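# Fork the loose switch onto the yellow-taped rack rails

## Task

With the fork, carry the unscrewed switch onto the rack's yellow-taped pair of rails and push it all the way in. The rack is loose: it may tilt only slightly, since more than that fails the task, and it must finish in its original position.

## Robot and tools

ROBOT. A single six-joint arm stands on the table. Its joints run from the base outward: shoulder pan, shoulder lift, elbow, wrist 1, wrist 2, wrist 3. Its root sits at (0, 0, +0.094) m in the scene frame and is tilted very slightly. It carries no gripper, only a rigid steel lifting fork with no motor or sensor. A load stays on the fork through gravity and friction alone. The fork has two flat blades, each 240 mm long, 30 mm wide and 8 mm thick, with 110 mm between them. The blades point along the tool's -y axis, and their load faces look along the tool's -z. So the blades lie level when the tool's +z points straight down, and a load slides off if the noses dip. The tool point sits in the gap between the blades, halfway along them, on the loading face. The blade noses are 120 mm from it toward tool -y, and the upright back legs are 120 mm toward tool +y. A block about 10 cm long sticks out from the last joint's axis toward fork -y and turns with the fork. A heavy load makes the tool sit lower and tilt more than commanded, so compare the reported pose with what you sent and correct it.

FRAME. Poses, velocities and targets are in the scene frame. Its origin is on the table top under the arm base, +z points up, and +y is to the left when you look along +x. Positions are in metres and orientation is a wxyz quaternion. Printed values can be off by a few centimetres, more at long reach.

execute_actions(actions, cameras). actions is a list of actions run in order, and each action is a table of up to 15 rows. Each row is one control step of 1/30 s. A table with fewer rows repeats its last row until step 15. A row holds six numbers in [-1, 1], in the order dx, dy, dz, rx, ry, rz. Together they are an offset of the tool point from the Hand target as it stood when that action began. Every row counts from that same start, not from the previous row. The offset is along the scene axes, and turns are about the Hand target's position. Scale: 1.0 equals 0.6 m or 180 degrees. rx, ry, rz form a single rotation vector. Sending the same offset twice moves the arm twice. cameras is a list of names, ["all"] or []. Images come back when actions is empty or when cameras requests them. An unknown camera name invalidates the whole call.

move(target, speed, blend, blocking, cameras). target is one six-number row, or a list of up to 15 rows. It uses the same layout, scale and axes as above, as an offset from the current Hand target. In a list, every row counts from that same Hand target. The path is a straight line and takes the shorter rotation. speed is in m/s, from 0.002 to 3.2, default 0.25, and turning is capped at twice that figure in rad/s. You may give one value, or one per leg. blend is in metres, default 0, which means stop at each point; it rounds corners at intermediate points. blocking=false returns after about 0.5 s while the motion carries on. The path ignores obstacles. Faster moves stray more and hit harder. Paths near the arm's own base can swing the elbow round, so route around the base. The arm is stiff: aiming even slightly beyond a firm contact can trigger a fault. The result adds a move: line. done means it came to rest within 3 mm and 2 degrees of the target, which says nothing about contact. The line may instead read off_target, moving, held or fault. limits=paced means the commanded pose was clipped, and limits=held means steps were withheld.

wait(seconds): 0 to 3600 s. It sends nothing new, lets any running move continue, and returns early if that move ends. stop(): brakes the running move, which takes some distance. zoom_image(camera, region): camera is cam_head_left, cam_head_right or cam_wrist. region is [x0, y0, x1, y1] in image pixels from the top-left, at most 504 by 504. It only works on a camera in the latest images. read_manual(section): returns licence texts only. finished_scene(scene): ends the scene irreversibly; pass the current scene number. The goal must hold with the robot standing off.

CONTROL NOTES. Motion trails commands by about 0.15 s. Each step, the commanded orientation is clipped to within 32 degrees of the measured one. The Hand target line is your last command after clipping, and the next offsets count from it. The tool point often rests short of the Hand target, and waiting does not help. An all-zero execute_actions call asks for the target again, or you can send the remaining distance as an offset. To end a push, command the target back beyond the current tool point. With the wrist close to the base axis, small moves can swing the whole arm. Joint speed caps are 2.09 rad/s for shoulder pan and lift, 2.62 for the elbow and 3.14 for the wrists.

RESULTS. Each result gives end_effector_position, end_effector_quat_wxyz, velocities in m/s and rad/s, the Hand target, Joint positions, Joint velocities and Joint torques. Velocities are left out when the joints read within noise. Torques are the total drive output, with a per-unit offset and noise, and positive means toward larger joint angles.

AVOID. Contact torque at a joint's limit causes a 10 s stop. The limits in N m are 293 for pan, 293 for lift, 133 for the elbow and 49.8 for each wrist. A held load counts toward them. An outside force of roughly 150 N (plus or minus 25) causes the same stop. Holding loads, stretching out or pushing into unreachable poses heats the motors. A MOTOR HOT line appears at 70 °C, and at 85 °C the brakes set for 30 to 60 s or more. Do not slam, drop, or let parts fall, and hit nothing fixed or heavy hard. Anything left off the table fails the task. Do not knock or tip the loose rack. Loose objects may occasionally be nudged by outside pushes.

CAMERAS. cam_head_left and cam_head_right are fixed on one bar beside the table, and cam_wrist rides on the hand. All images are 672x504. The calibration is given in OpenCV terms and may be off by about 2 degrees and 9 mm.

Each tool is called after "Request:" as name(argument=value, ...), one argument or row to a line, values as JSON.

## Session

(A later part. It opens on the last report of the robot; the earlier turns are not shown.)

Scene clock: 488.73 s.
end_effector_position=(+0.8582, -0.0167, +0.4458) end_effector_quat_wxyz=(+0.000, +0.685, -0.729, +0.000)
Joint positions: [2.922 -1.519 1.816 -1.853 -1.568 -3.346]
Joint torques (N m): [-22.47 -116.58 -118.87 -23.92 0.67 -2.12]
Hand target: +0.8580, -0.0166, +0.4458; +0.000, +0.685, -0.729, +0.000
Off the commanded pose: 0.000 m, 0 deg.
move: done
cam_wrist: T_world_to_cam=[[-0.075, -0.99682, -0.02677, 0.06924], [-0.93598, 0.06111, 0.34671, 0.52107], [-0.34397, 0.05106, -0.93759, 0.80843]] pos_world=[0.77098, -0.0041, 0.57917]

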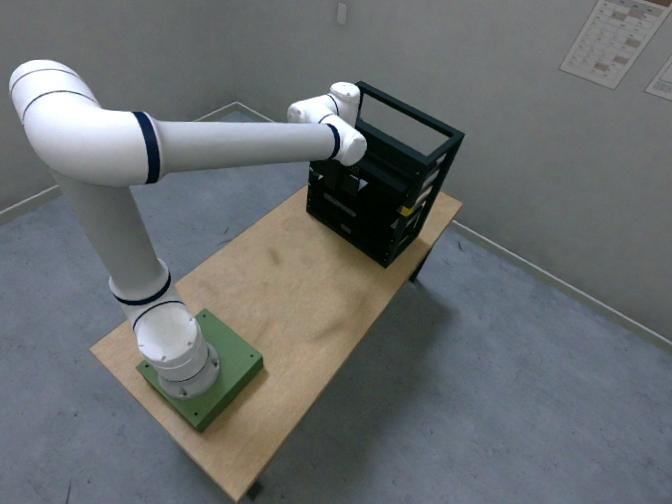

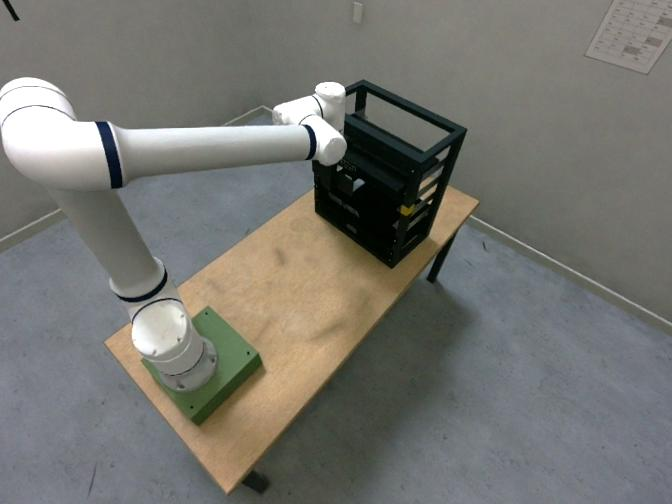

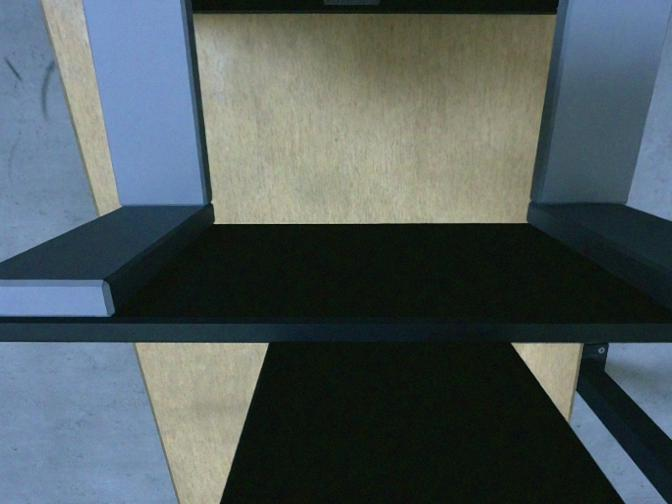

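Request:
move(
  target=[-0.1663, 0.011, 0, 0, 0, 0],
  speed=0.1,
  cameras=["all"],
)

Request:
zoom_image(
  camera="cam_head_left",
  region=[290, 90, 450, 250],
)

Request:
zoom_image(
  camera="cam_head_right",
  region=[290, 90, 450, 250],
)

Scene clock: 496.83 s.
end_effector_position=(+0.7585, -0.0101, +0.4458) end_effector_quat_wxyz=(+0.000, +0.685, -0.729, +0.000)
Joint positions: [2.888 -1.69 1.978 -1.844 -1.568 -3.379]
Joint torques (N m): [-21.87 -91.85 -118.27 -18.58 2.07 -2.24]
Hand target: +0.7583, -0.0100, +0.4458; +0.000, +0.685, -0.729, +0.000
Off the commanded pose: 0.000 m, 0 deg.
move: done
cam_wrist: T_world_to_cam=[[-0.075, -0.99682, -0.02677, 0.06834], [-0.93598, 0.06111, 0.34671, 0.42735], [-0.34397, 0.05106, -0.93759, 0.7738]] pos_world=[0.67128, 0.0025, 0.57917]

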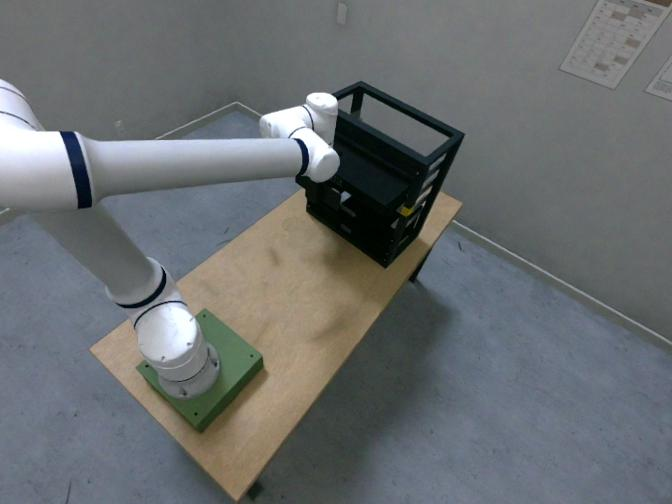

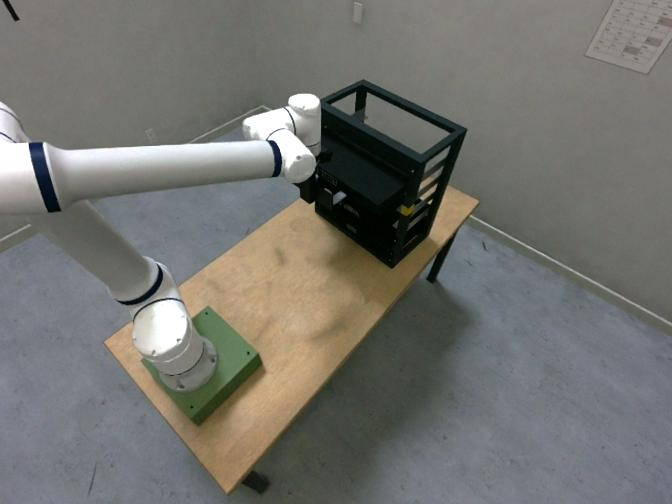

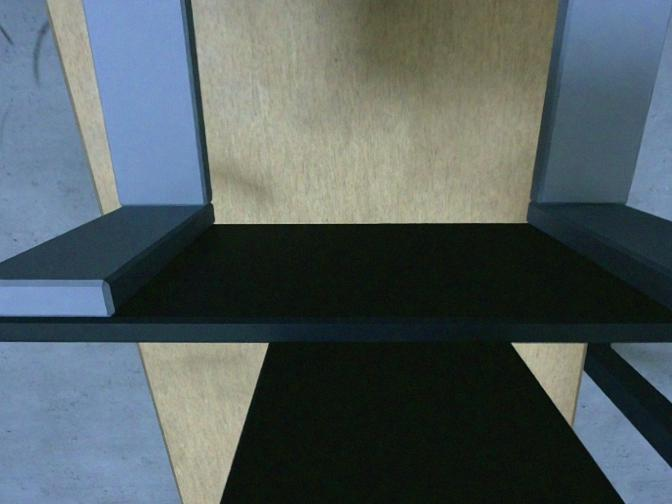

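Scaled by 3.150.

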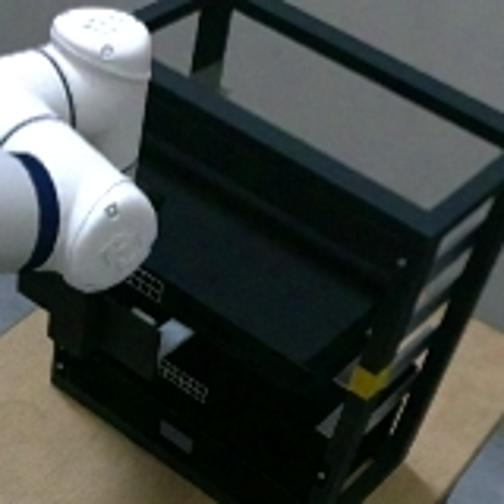

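Scaled by 3.150.

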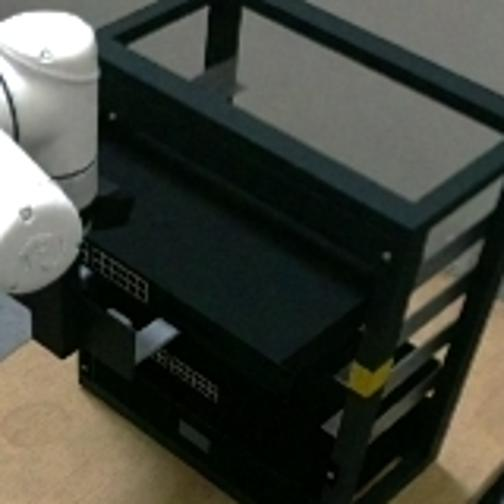

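Request:
move(
  target=[-0.2328, 0.0155, 0, 0, 0, 0],
  speed=0.12,
  cameras=["all"],
)

Request:
zoom_image(
  camera="cam_head_left",
  region=[250, 80, 450, 280],
)

Request:
zoom_image(
  camera="cam_head_right",
  region=[250, 80, 450, 280],
)

Scene clock: 505.13 s.
end_effector_position=(+0.6187, -0.0008, +0.4458) end_effector_quat_wxyz=(+0.000, +0.685, -0.729, +0.000)
Joint positions: [2.816 -1.958 2.168 -1.766 -1.569 -3.451]
Joint torques (N m): [-22.1 -59.84 -119.82 -18.51 3.84 -2.13]
Hand target: +0.6186, -0.0007, +0.4458; +0.000, +0.685, -0.729, +0.000
Off the commanded pose: 0.000 m, 0 deg.
move: done
cam_wrist: T_world_to_cam=[[-0.075, -0.99682, -0.02677, 0.06713], [-0.93598, 0.06111, 0.34671, 0.29593], [-0.34397, 0.05106, -0.93759, 0.72524]] pos_world=[0.53148, 0.0118, 0.57917]

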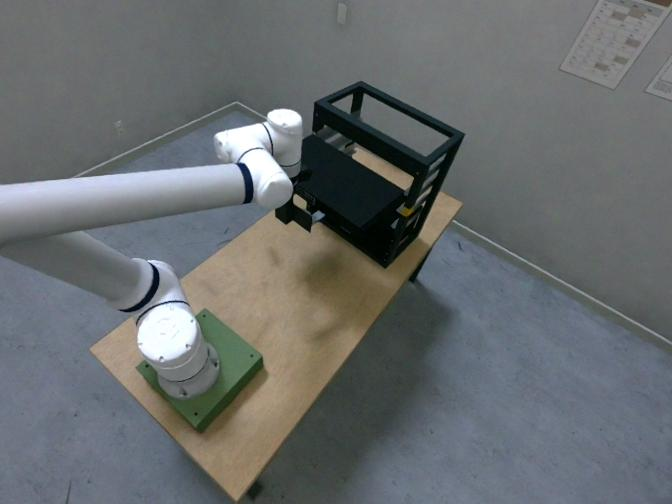

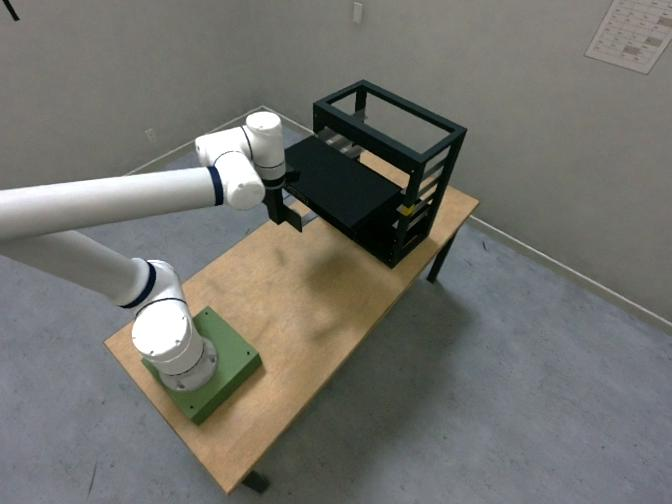

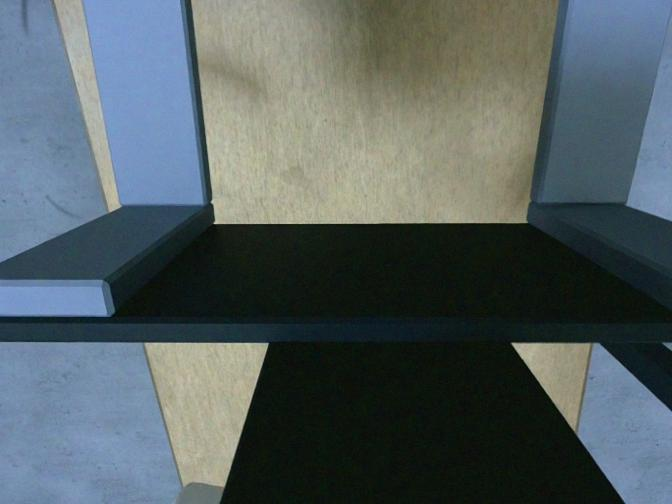

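Scaled by 2.520.

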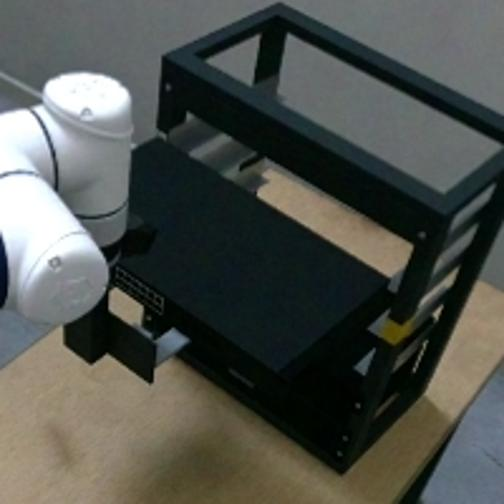

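Scaled by 2.520.

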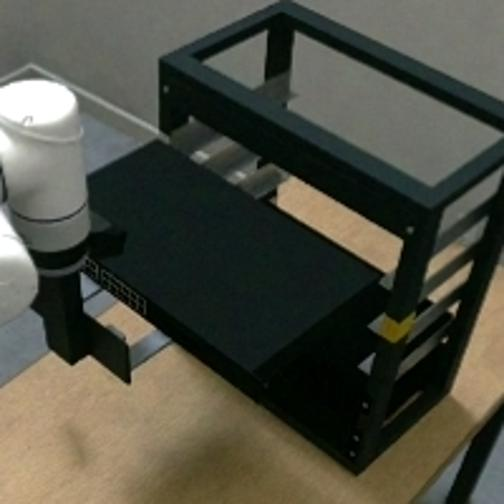

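Request:
move(
  target=[0, 0, -0.1413, 0, 0, 0],
  speed=0.12,
)

Scene clock: 518.50 s.
end_effector_position=(+0.6186, -0.0008, +0.3612) end_effector_quat_wxyz=(+0.000, +0.685, -0.729, +0.000)
Joint positions: [2.817 -1.909 2.294 -1.941 -1.569 -3.451]
Joint torques (N m): [10.58 -33.43 -114.63 -23.63 3.1 3.18]
Hand target: +0.6186, -0.0007, +0.3610; +0.000, +0.685, -0.729, +0.000
Off the commanded pose: 0.000 m, 0 deg.
move: done

Request:
move(
  target=[0.1747, -0.0116, 0, 0, 0, 0],
  speed=0.08,
  cameras=["cam_head_left", "cam_head_right"],
)

Request:
zoom_image(
  camera="cam_head_left",
  region=[270, 100, 430, 260],
)

Request:
zoom_image(
  camera="cam_head_right",
  region=[270, 100, 430, 260],
)

Scene clock: 523.90 s.
end_effector_position=(+0.7232, -0.0077, +0.3610) end_effector_quat_wxyz=(+0.000, +0.685, -0.729, +0.000)
Joint positions: [2.874 -1.7 2.145 -2.001 -1.568 -3.394]
Joint torques (N m): [8.57 -59.25 -138.24 -23.88 1.2 3.44]
Hand target: +0.7234, -0.0077, +0.3610; +0.000, +0.685, -0.729, +0.000
Off the commanded pose: 0.000 m, 0 deg.
move: done

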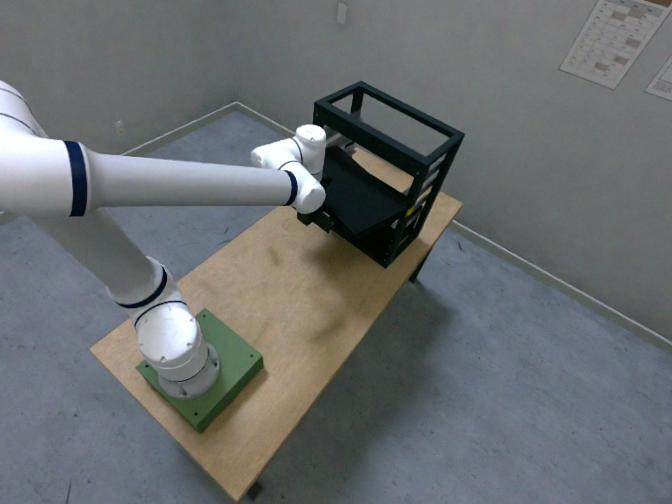

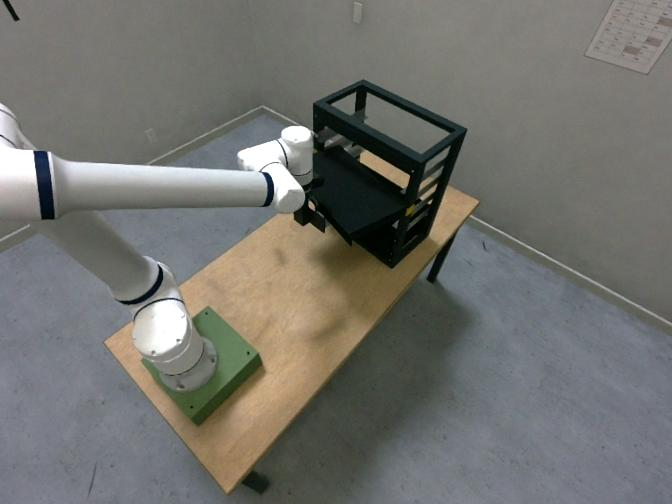

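Scaled by 3.150.

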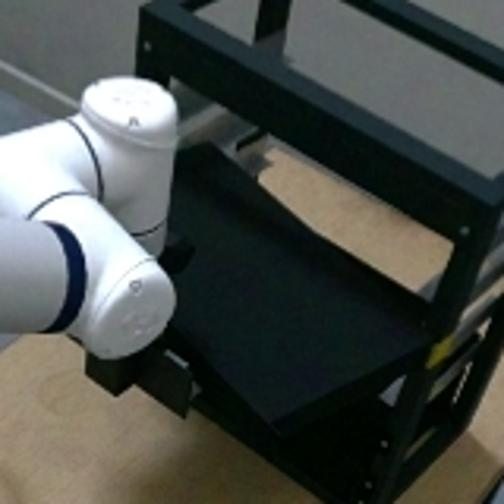

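Scaled by 3.150.

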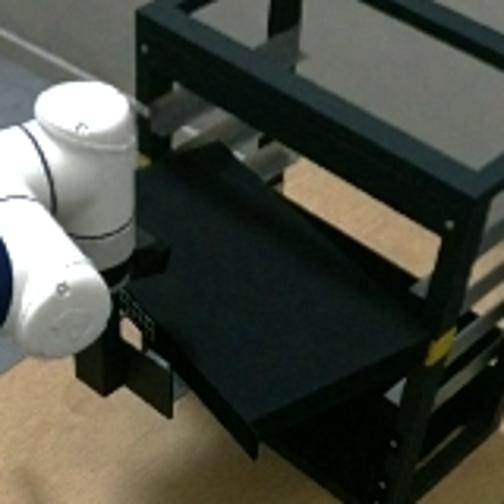

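Request:
move(
  target=[-0.1747, 0.0116, 0, 0, 0, 0],
  speed=0.1,
  cameras=["cam_head_left", "cam_head_right"],
)

Request:
zoom_image(
  camera="cam_head_left",
  region=[280, 80, 440, 240],
)

Request:
zoom_image(
  camera="cam_head_right",
  region=[280, 100, 440, 260],
)

Scene clock: 547.23 s.
end_effector_position=(+0.6188, -0.0008, +0.3610) end_effector_quat_wxyz=(+0.000, +0.685, -0.729, +0.000)
Joint positions: [2.817 -1.909 2.294 -1.942 -1.569 -3.451]
Joint torques (N m): [-22.82 -62.81 -113.78 -17.87 3.28 -2.01]
Hand target: +0.6186, -0.0007, +0.3610; +0.000, +0.685, -0.729, +0.000
Off the commanded pose: 0.000 m, 0 deg.
move: done

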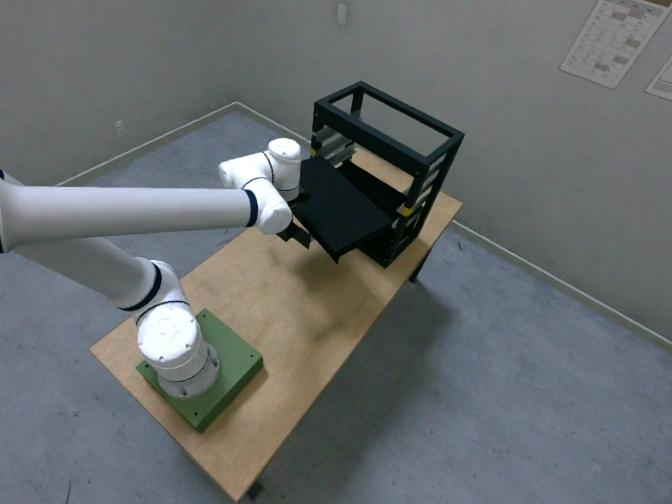

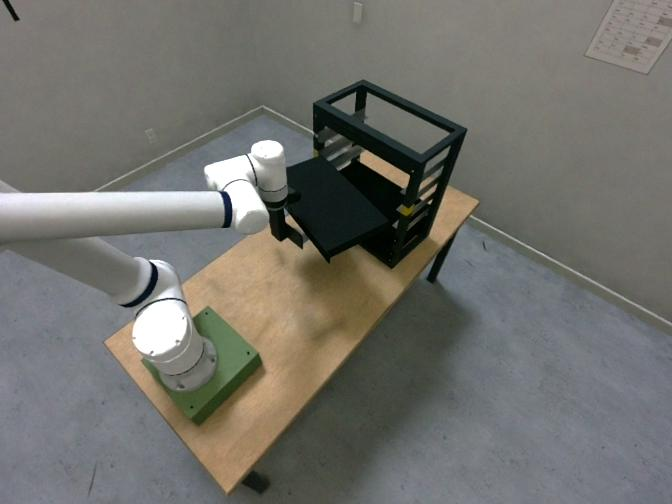

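Scaled by 3.150.

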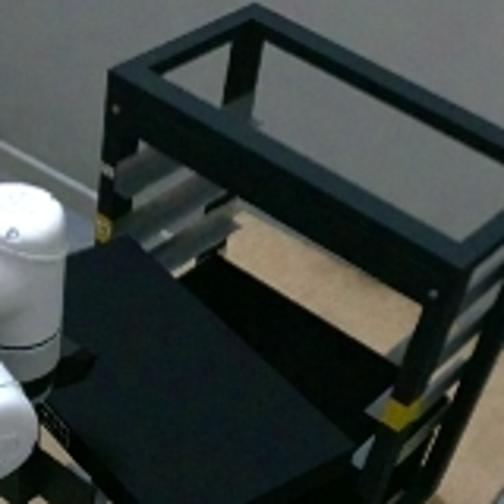

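Scaled by 3.150.

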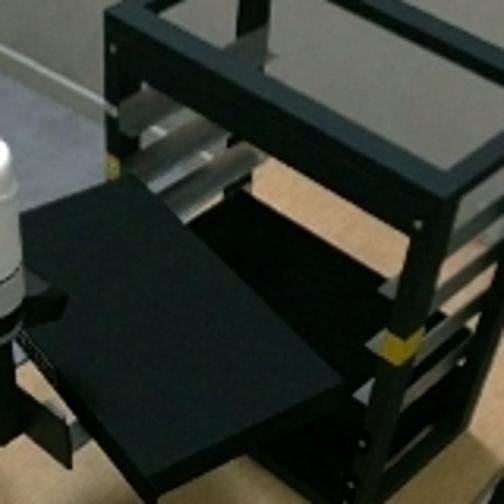

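Request:
move(
  target=[0, 0.0167, 0, 0, 0, 0.0678],
  speed=0.1,
  cameras=["cam_head_left", "cam_head_right"],
)

Request:
zoom_image(
  camera="cam_head_left",
  region=[300, 120, 420, 240],
)

Request:
zoom_image(
  camera="cam_head_right",
  region=[300, 130, 420, 250],
)

Scene clock: 574.23 s.
end_effector_position=(+0.6186, +0.0093, +0.3610) end_effector_quat_wxyz=(+0.000, +0.758, -0.652, +0.000)
Joint positions: [2.773 -1.905 2.292 -1.943 -1.57 -3.707]
Joint torques (N m): [-22.53 -32.97 -136.96 -21.56 6.43 -2.17]
Hand target: +0.6186, +0.0093, +0.3610; +0.000, +0.758, -0.652, +0.000
Off the commanded pose: 0.000 m, 0 deg.
move: done

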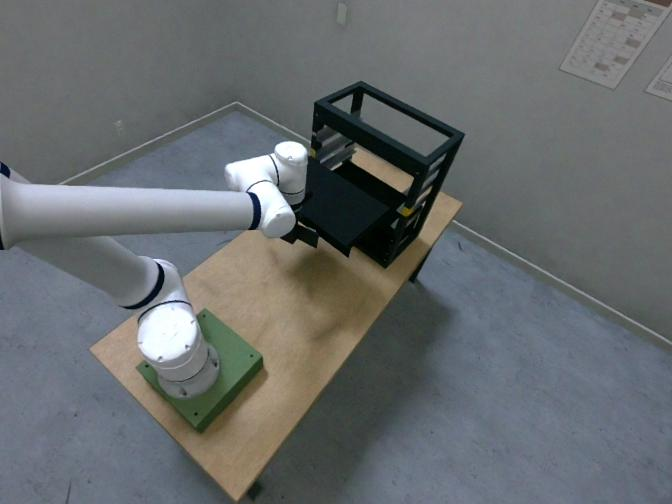

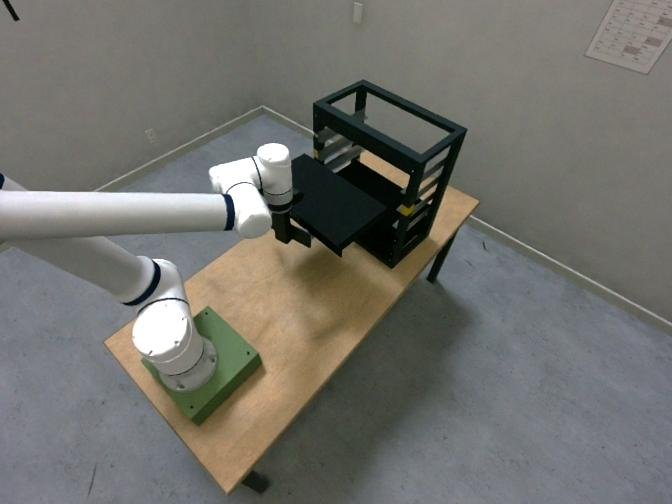

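Scaled by 4.200.

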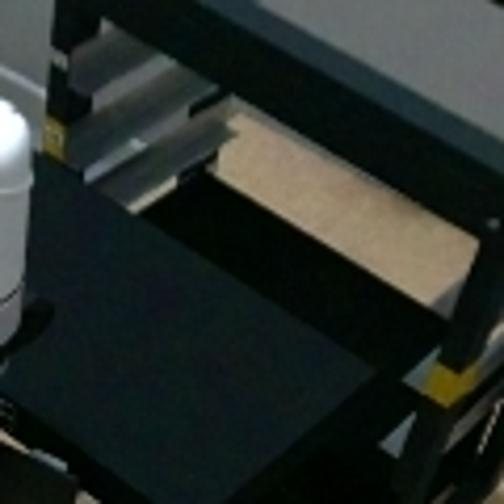

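Scaled by 4.200.

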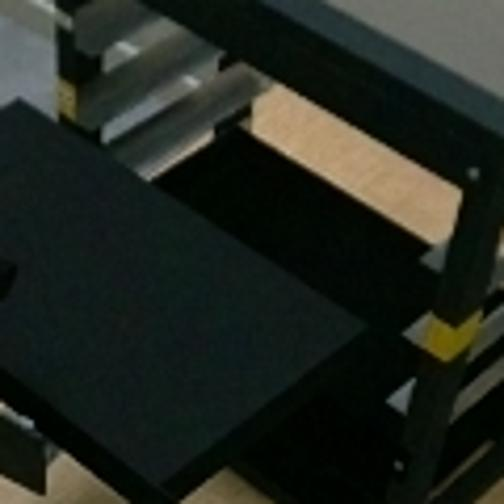

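Request:
move(
  target=[0.0732, -0.0292, 0, 0, 0, 0],
  speed=0.08,
  cameras=["cam_head_left", "cam_head_right"],
)

Request:
zoom_image(
  camera="cam_head_left",
  region=[300, 120, 420, 240],
)

Request:
zoom_image(
  camera="cam_head_right",
  region=[300, 130, 420, 250],
)

Request:
zoom_image(
  camera="cam_head_right",
  region=[375, 170, 425, 220],
)

Request:
zoom_image(
  camera="cam_head_left",
  region=[375, 170, 425, 220],
)

Request:
zoom_image(
  camera="cam_head_right",
  region=[295, 125, 345, 175],
)

Request:
zoom_image(
  camera="cam_head_left",
  region=[295, 125, 345, 175],
)

Scene clock: 601.10 s.
end_effector_position=(+0.6623, -0.0082, +0.3610) end_effector_quat_wxyz=(+0.000, +0.758, -0.652, +0.000)
Joint positions: [2.776 -1.812 2.232 -1.975 -1.57 -3.704]
Joint torques (N m): [10.3 -43.7 -135.64 -21.58 4.8 3.45]
Hand target: +0.6625, -0.0082, +0.3610; +0.000, +0.758, -0.652, +0.000
Off the commanded pose: 0.000 m, 0 deg.
move: done

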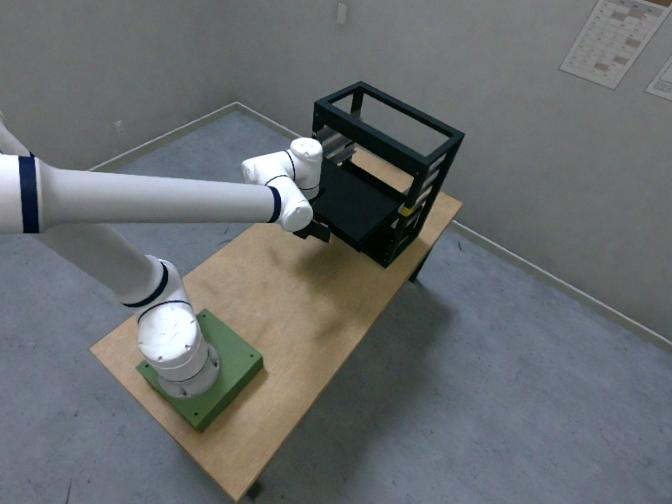

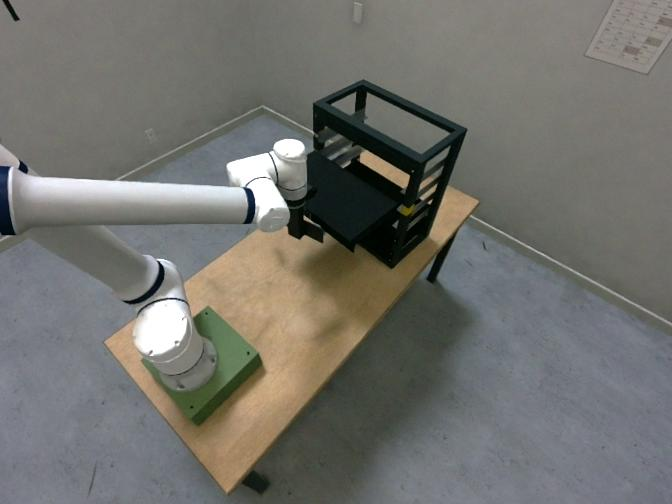

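Scaled by 4.200.

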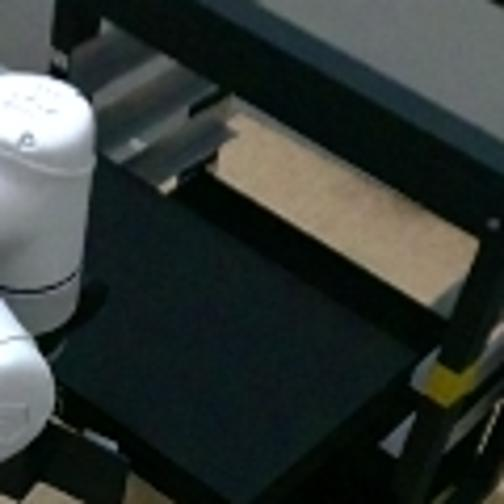

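Scaled by 4.200.

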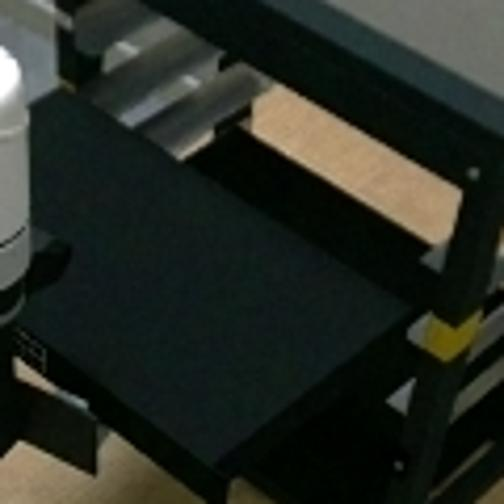

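Scaled by 10.080.

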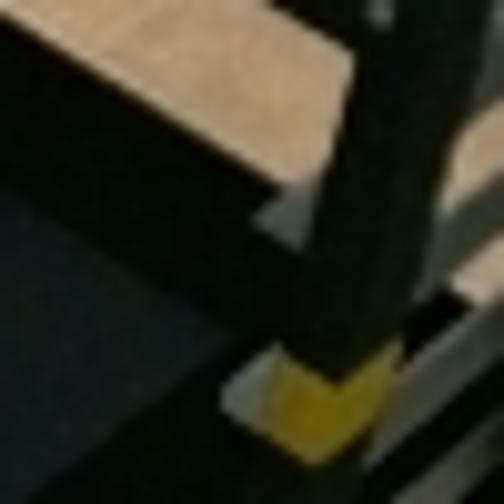

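Scaled by 10.080.

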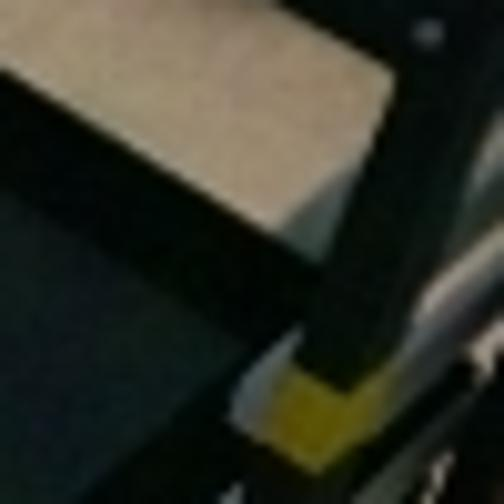

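Scaled by 10.080.

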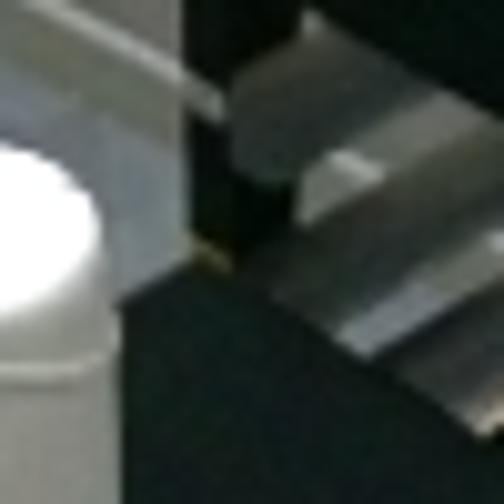

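Scaled by 10.080.

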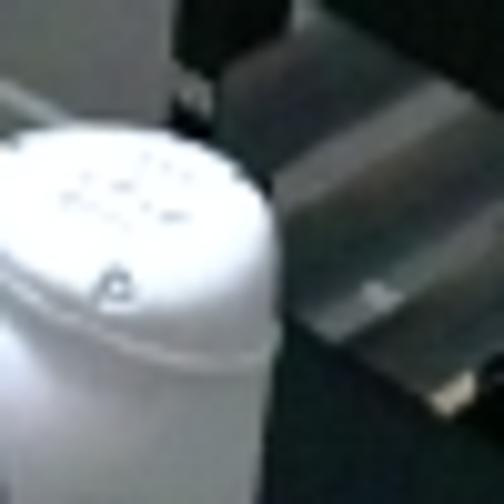

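Request:
move(
  target=[0.0748, -0.005, 0, 0, 0, -0.005],
  speed=0.05,
  cameras=["cam_head_left", "cam_head_right"],
)

Request:
zoom_image(
  camera="cam_head_left",
  region=[310, 120, 420, 230],
)

Request:
zoom_image(
  camera="cam_head_right",
  region=[310, 130, 420, 240],
)

Scene clock: 622.73 s.
end_effector_position=(+0.7072, -0.0112, +0.3610) end_effector_quat_wxyz=(+0.000, +0.753, -0.658, +0.000)
Joint positions: [2.808 -1.726 2.166 -1.997 -1.569 -3.657]
Joint torques (N m): [10.66 -54.26 -136.63 -22.14 3.08 3.37]
Hand target: +0.7074, -0.0112, +0.3610; +0.000, +0.753, -0.658, +0.000
Off the commanded pose: 0.000 m, 0 deg.
move: done

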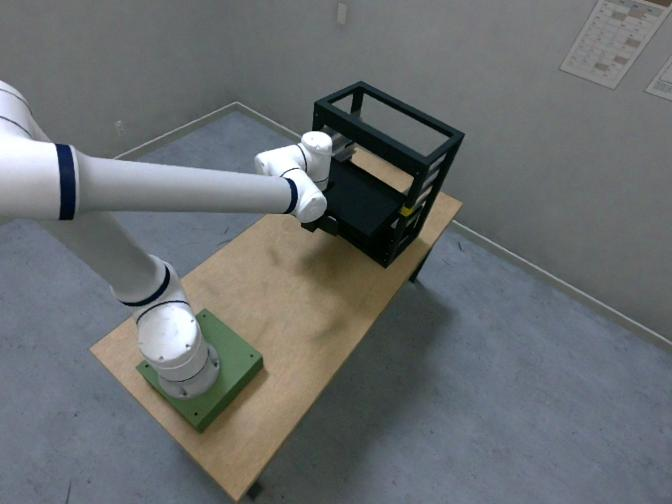

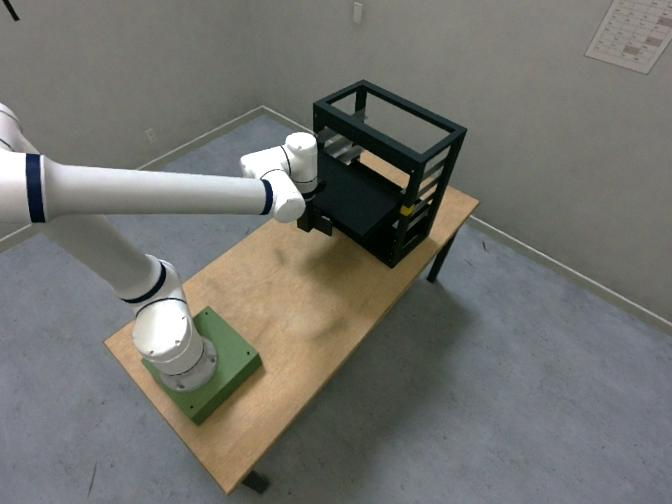

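Scaled by 4.582.

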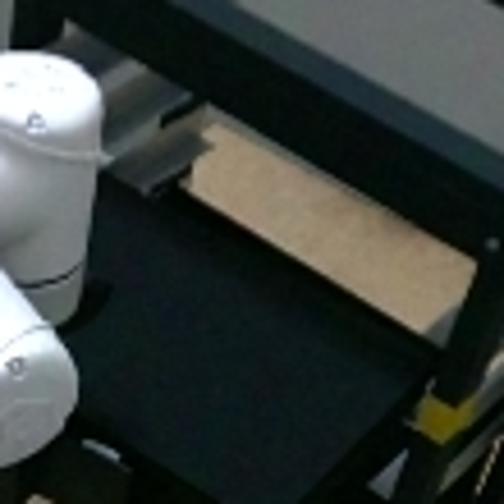

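Scaled by 4.582.

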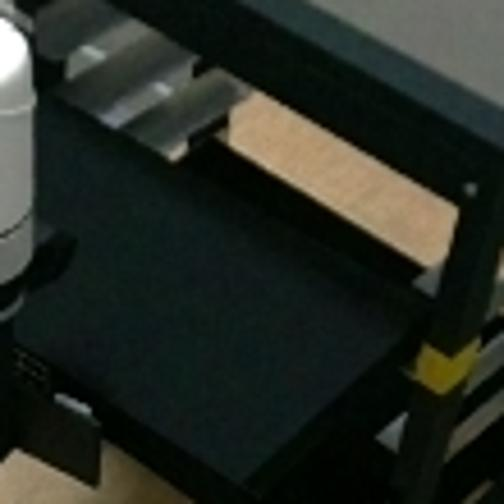

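Request:
move(
  target=[0.0748, -0.005, 0, 0, 0, 0],
  speed=0.05,
  cameras=["cam_head_left", "cam_head_right"],
)

Request:
zoom_image(
  camera="cam_head_left",
  region=[310, 120, 420, 230],
)

Request:
zoom_image(
  camera="cam_head_right",
  region=[310, 130, 420, 240],
)

Scene clock: 628.83 s.
end_effector_position=(+0.7520, -0.0142, +0.3610) end_effector_quat_wxyz=(+0.000, +0.753, -0.658, +0.000)
Joint positions: [2.832 -1.644 2.097 -2.009 -1.569 -3.633]
Joint torques (N m): [11.69 -64.48 -135.3 -21.73 5.59 3.46]
Hand target: +0.7523, -0.0142, +0.3610; +0.000, +0.753, -0.658, +0.000
Off the commanded pose: 0.000 m, 0 deg.
move: done

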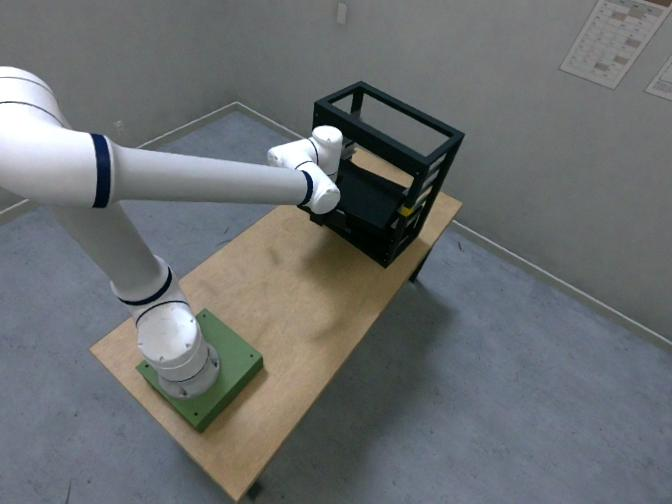

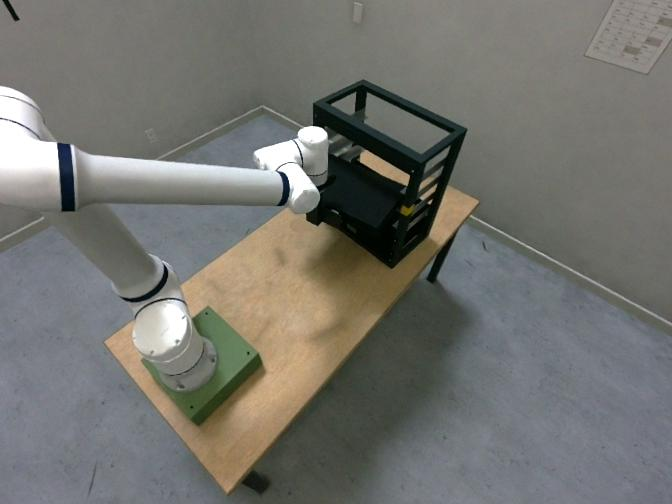

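Scaled by 4.582.

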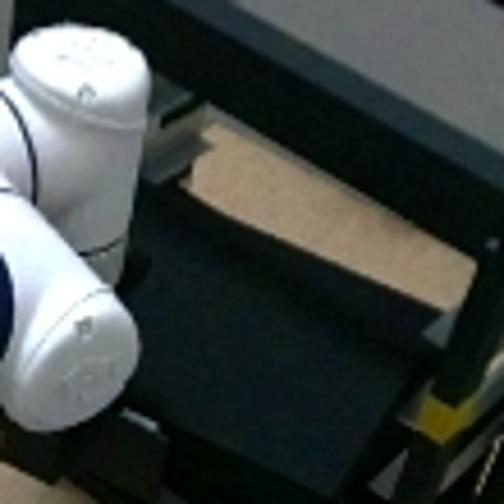

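Scaled by 4.582.

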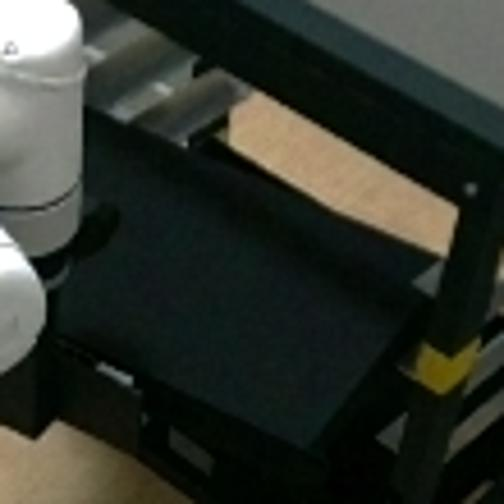

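Request:
zoom_image(
  camera="cam_head_right",
  region=[305, 125, 365, 185],
)

Request:
zoom_image(
  camera="cam_head_right",
  region=[360, 165, 430, 235],
)

Request:
zoom_image(
  camera="cam_head_left",
  region=[340, 150, 430, 240],
)

Scaled by 8.400.

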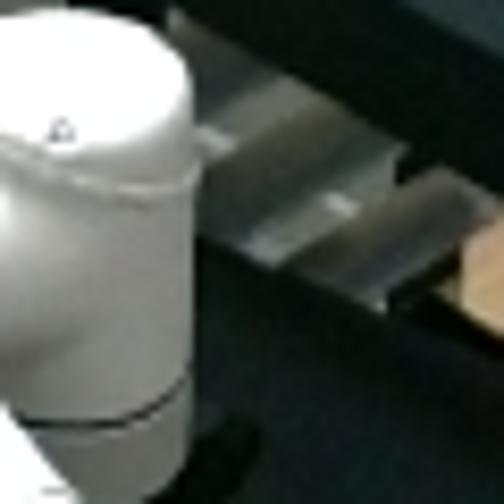

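Scaled by 7.200.

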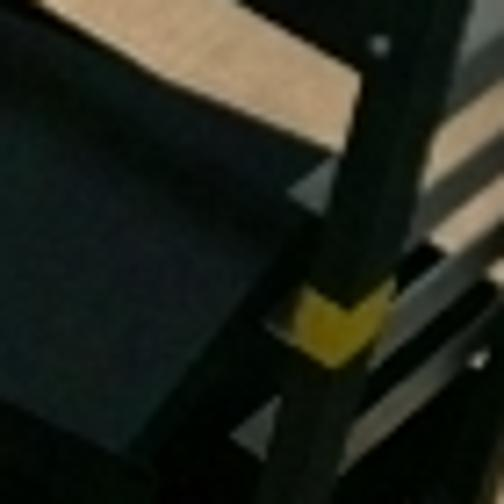

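Scaled by 5.600.

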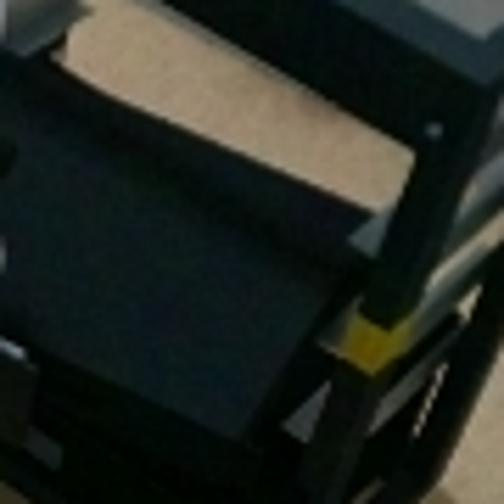

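Request:
move(
  target=[
    [-0.133, 0.0089, 0, 0, 0, 0],
    [-0.1497, 0.0317, 0, 0, 0, -0.0667],
  ],
  speed=0.1,
  blend=[0.01, 0],
  cameras=["cam_head_left", "cam_head_right"],
)

Request:
zoom_image(
  camera="cam_head_left",
  region=[300, 120, 420, 240],
)

Request:
zoom_image(
  camera="cam_head_right",
  region=[300, 130, 420, 250],
)

Request:
zoom_image(
  camera="cam_head_right",
  region=[370, 170, 430, 230],
)

Request:
zoom_image(
  camera="cam_head_left",
  region=[370, 170, 430, 230],
)

Request:
zoom_image(
  camera="cam_head_right",
  region=[290, 120, 350, 180],
)

Request:
zoom_image(
  camera="cam_head_left",
  region=[290, 120, 350, 180],
)

Scene clock: 740.73 s.
end_effector_position=(+0.6624, +0.0048, +0.3610) end_effector_quat_wxyz=(+0.000, +0.680, -0.733, +0.000)
Joint positions: [2.863 -1.817 2.234 -1.974 -1.568 -3.392]
Joint torques (N m): [9.63 -71.32 -111.14 -16.59 -0.4 3.19]
Hand target: +0.6624, +0.0048, +0.3610; +0.000, +0.680, -0.733, +0.000
Off the commanded pose: 0.000 m, 0 deg.
move: done

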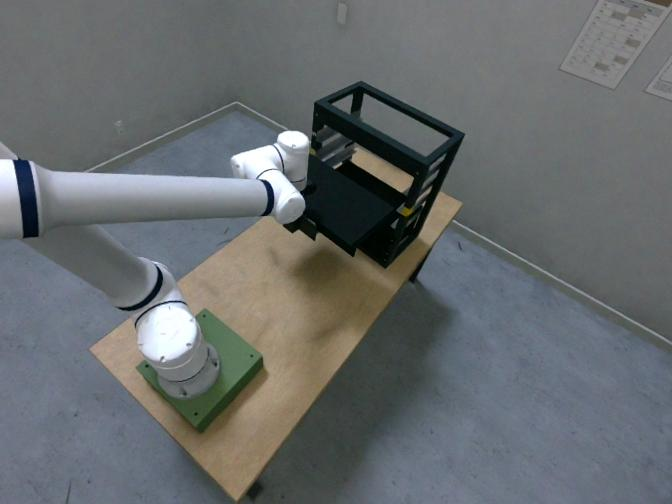

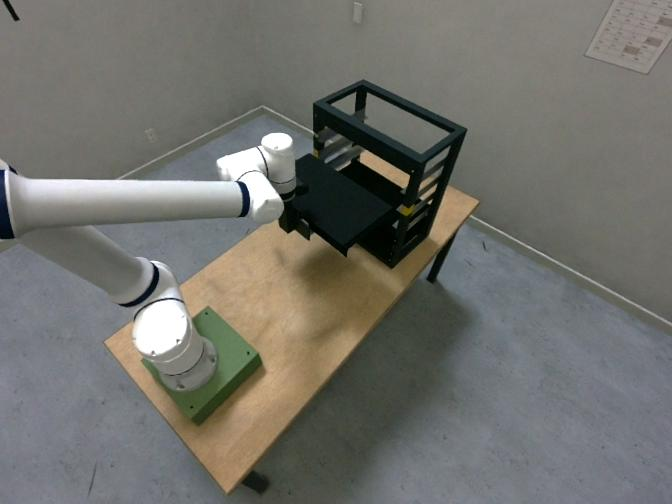

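Scaled by 4.200.

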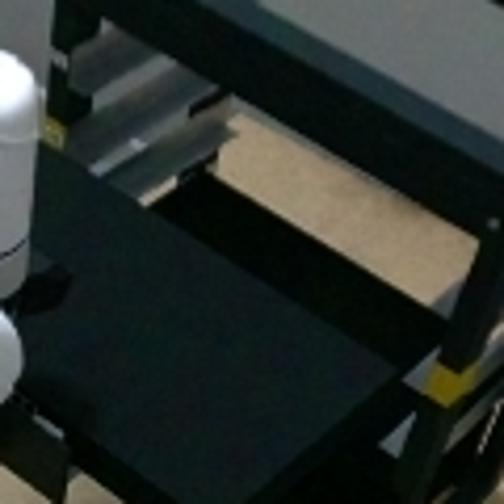

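Scaled by 4.200.

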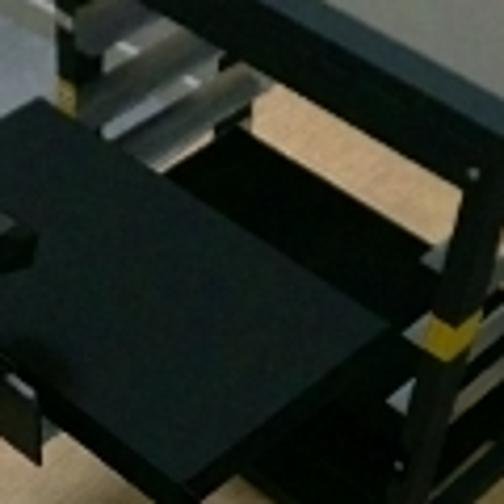

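Scaled by 8.400.

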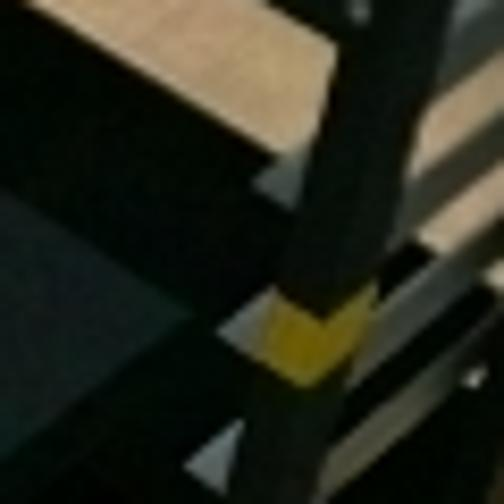

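Scaled by 8.400.

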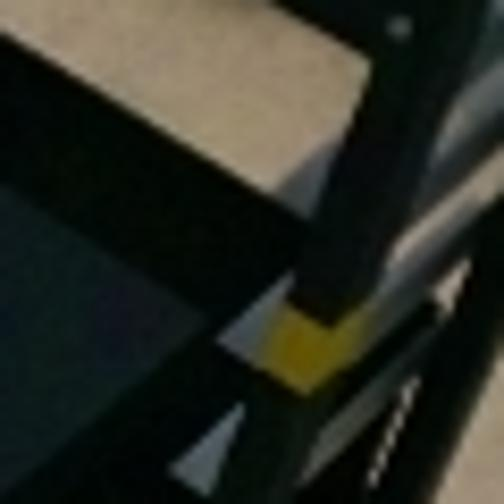

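Scaled by 8.400.

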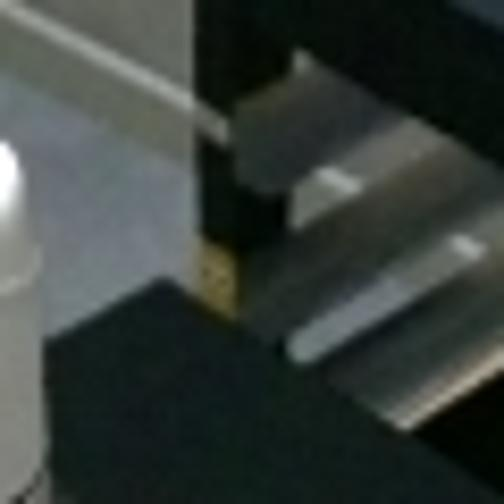

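Scaled by 8.400.

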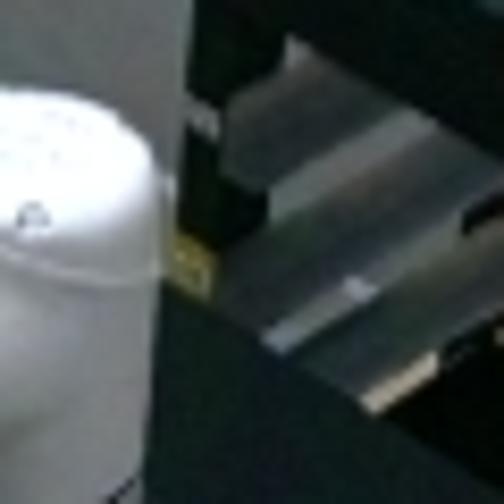

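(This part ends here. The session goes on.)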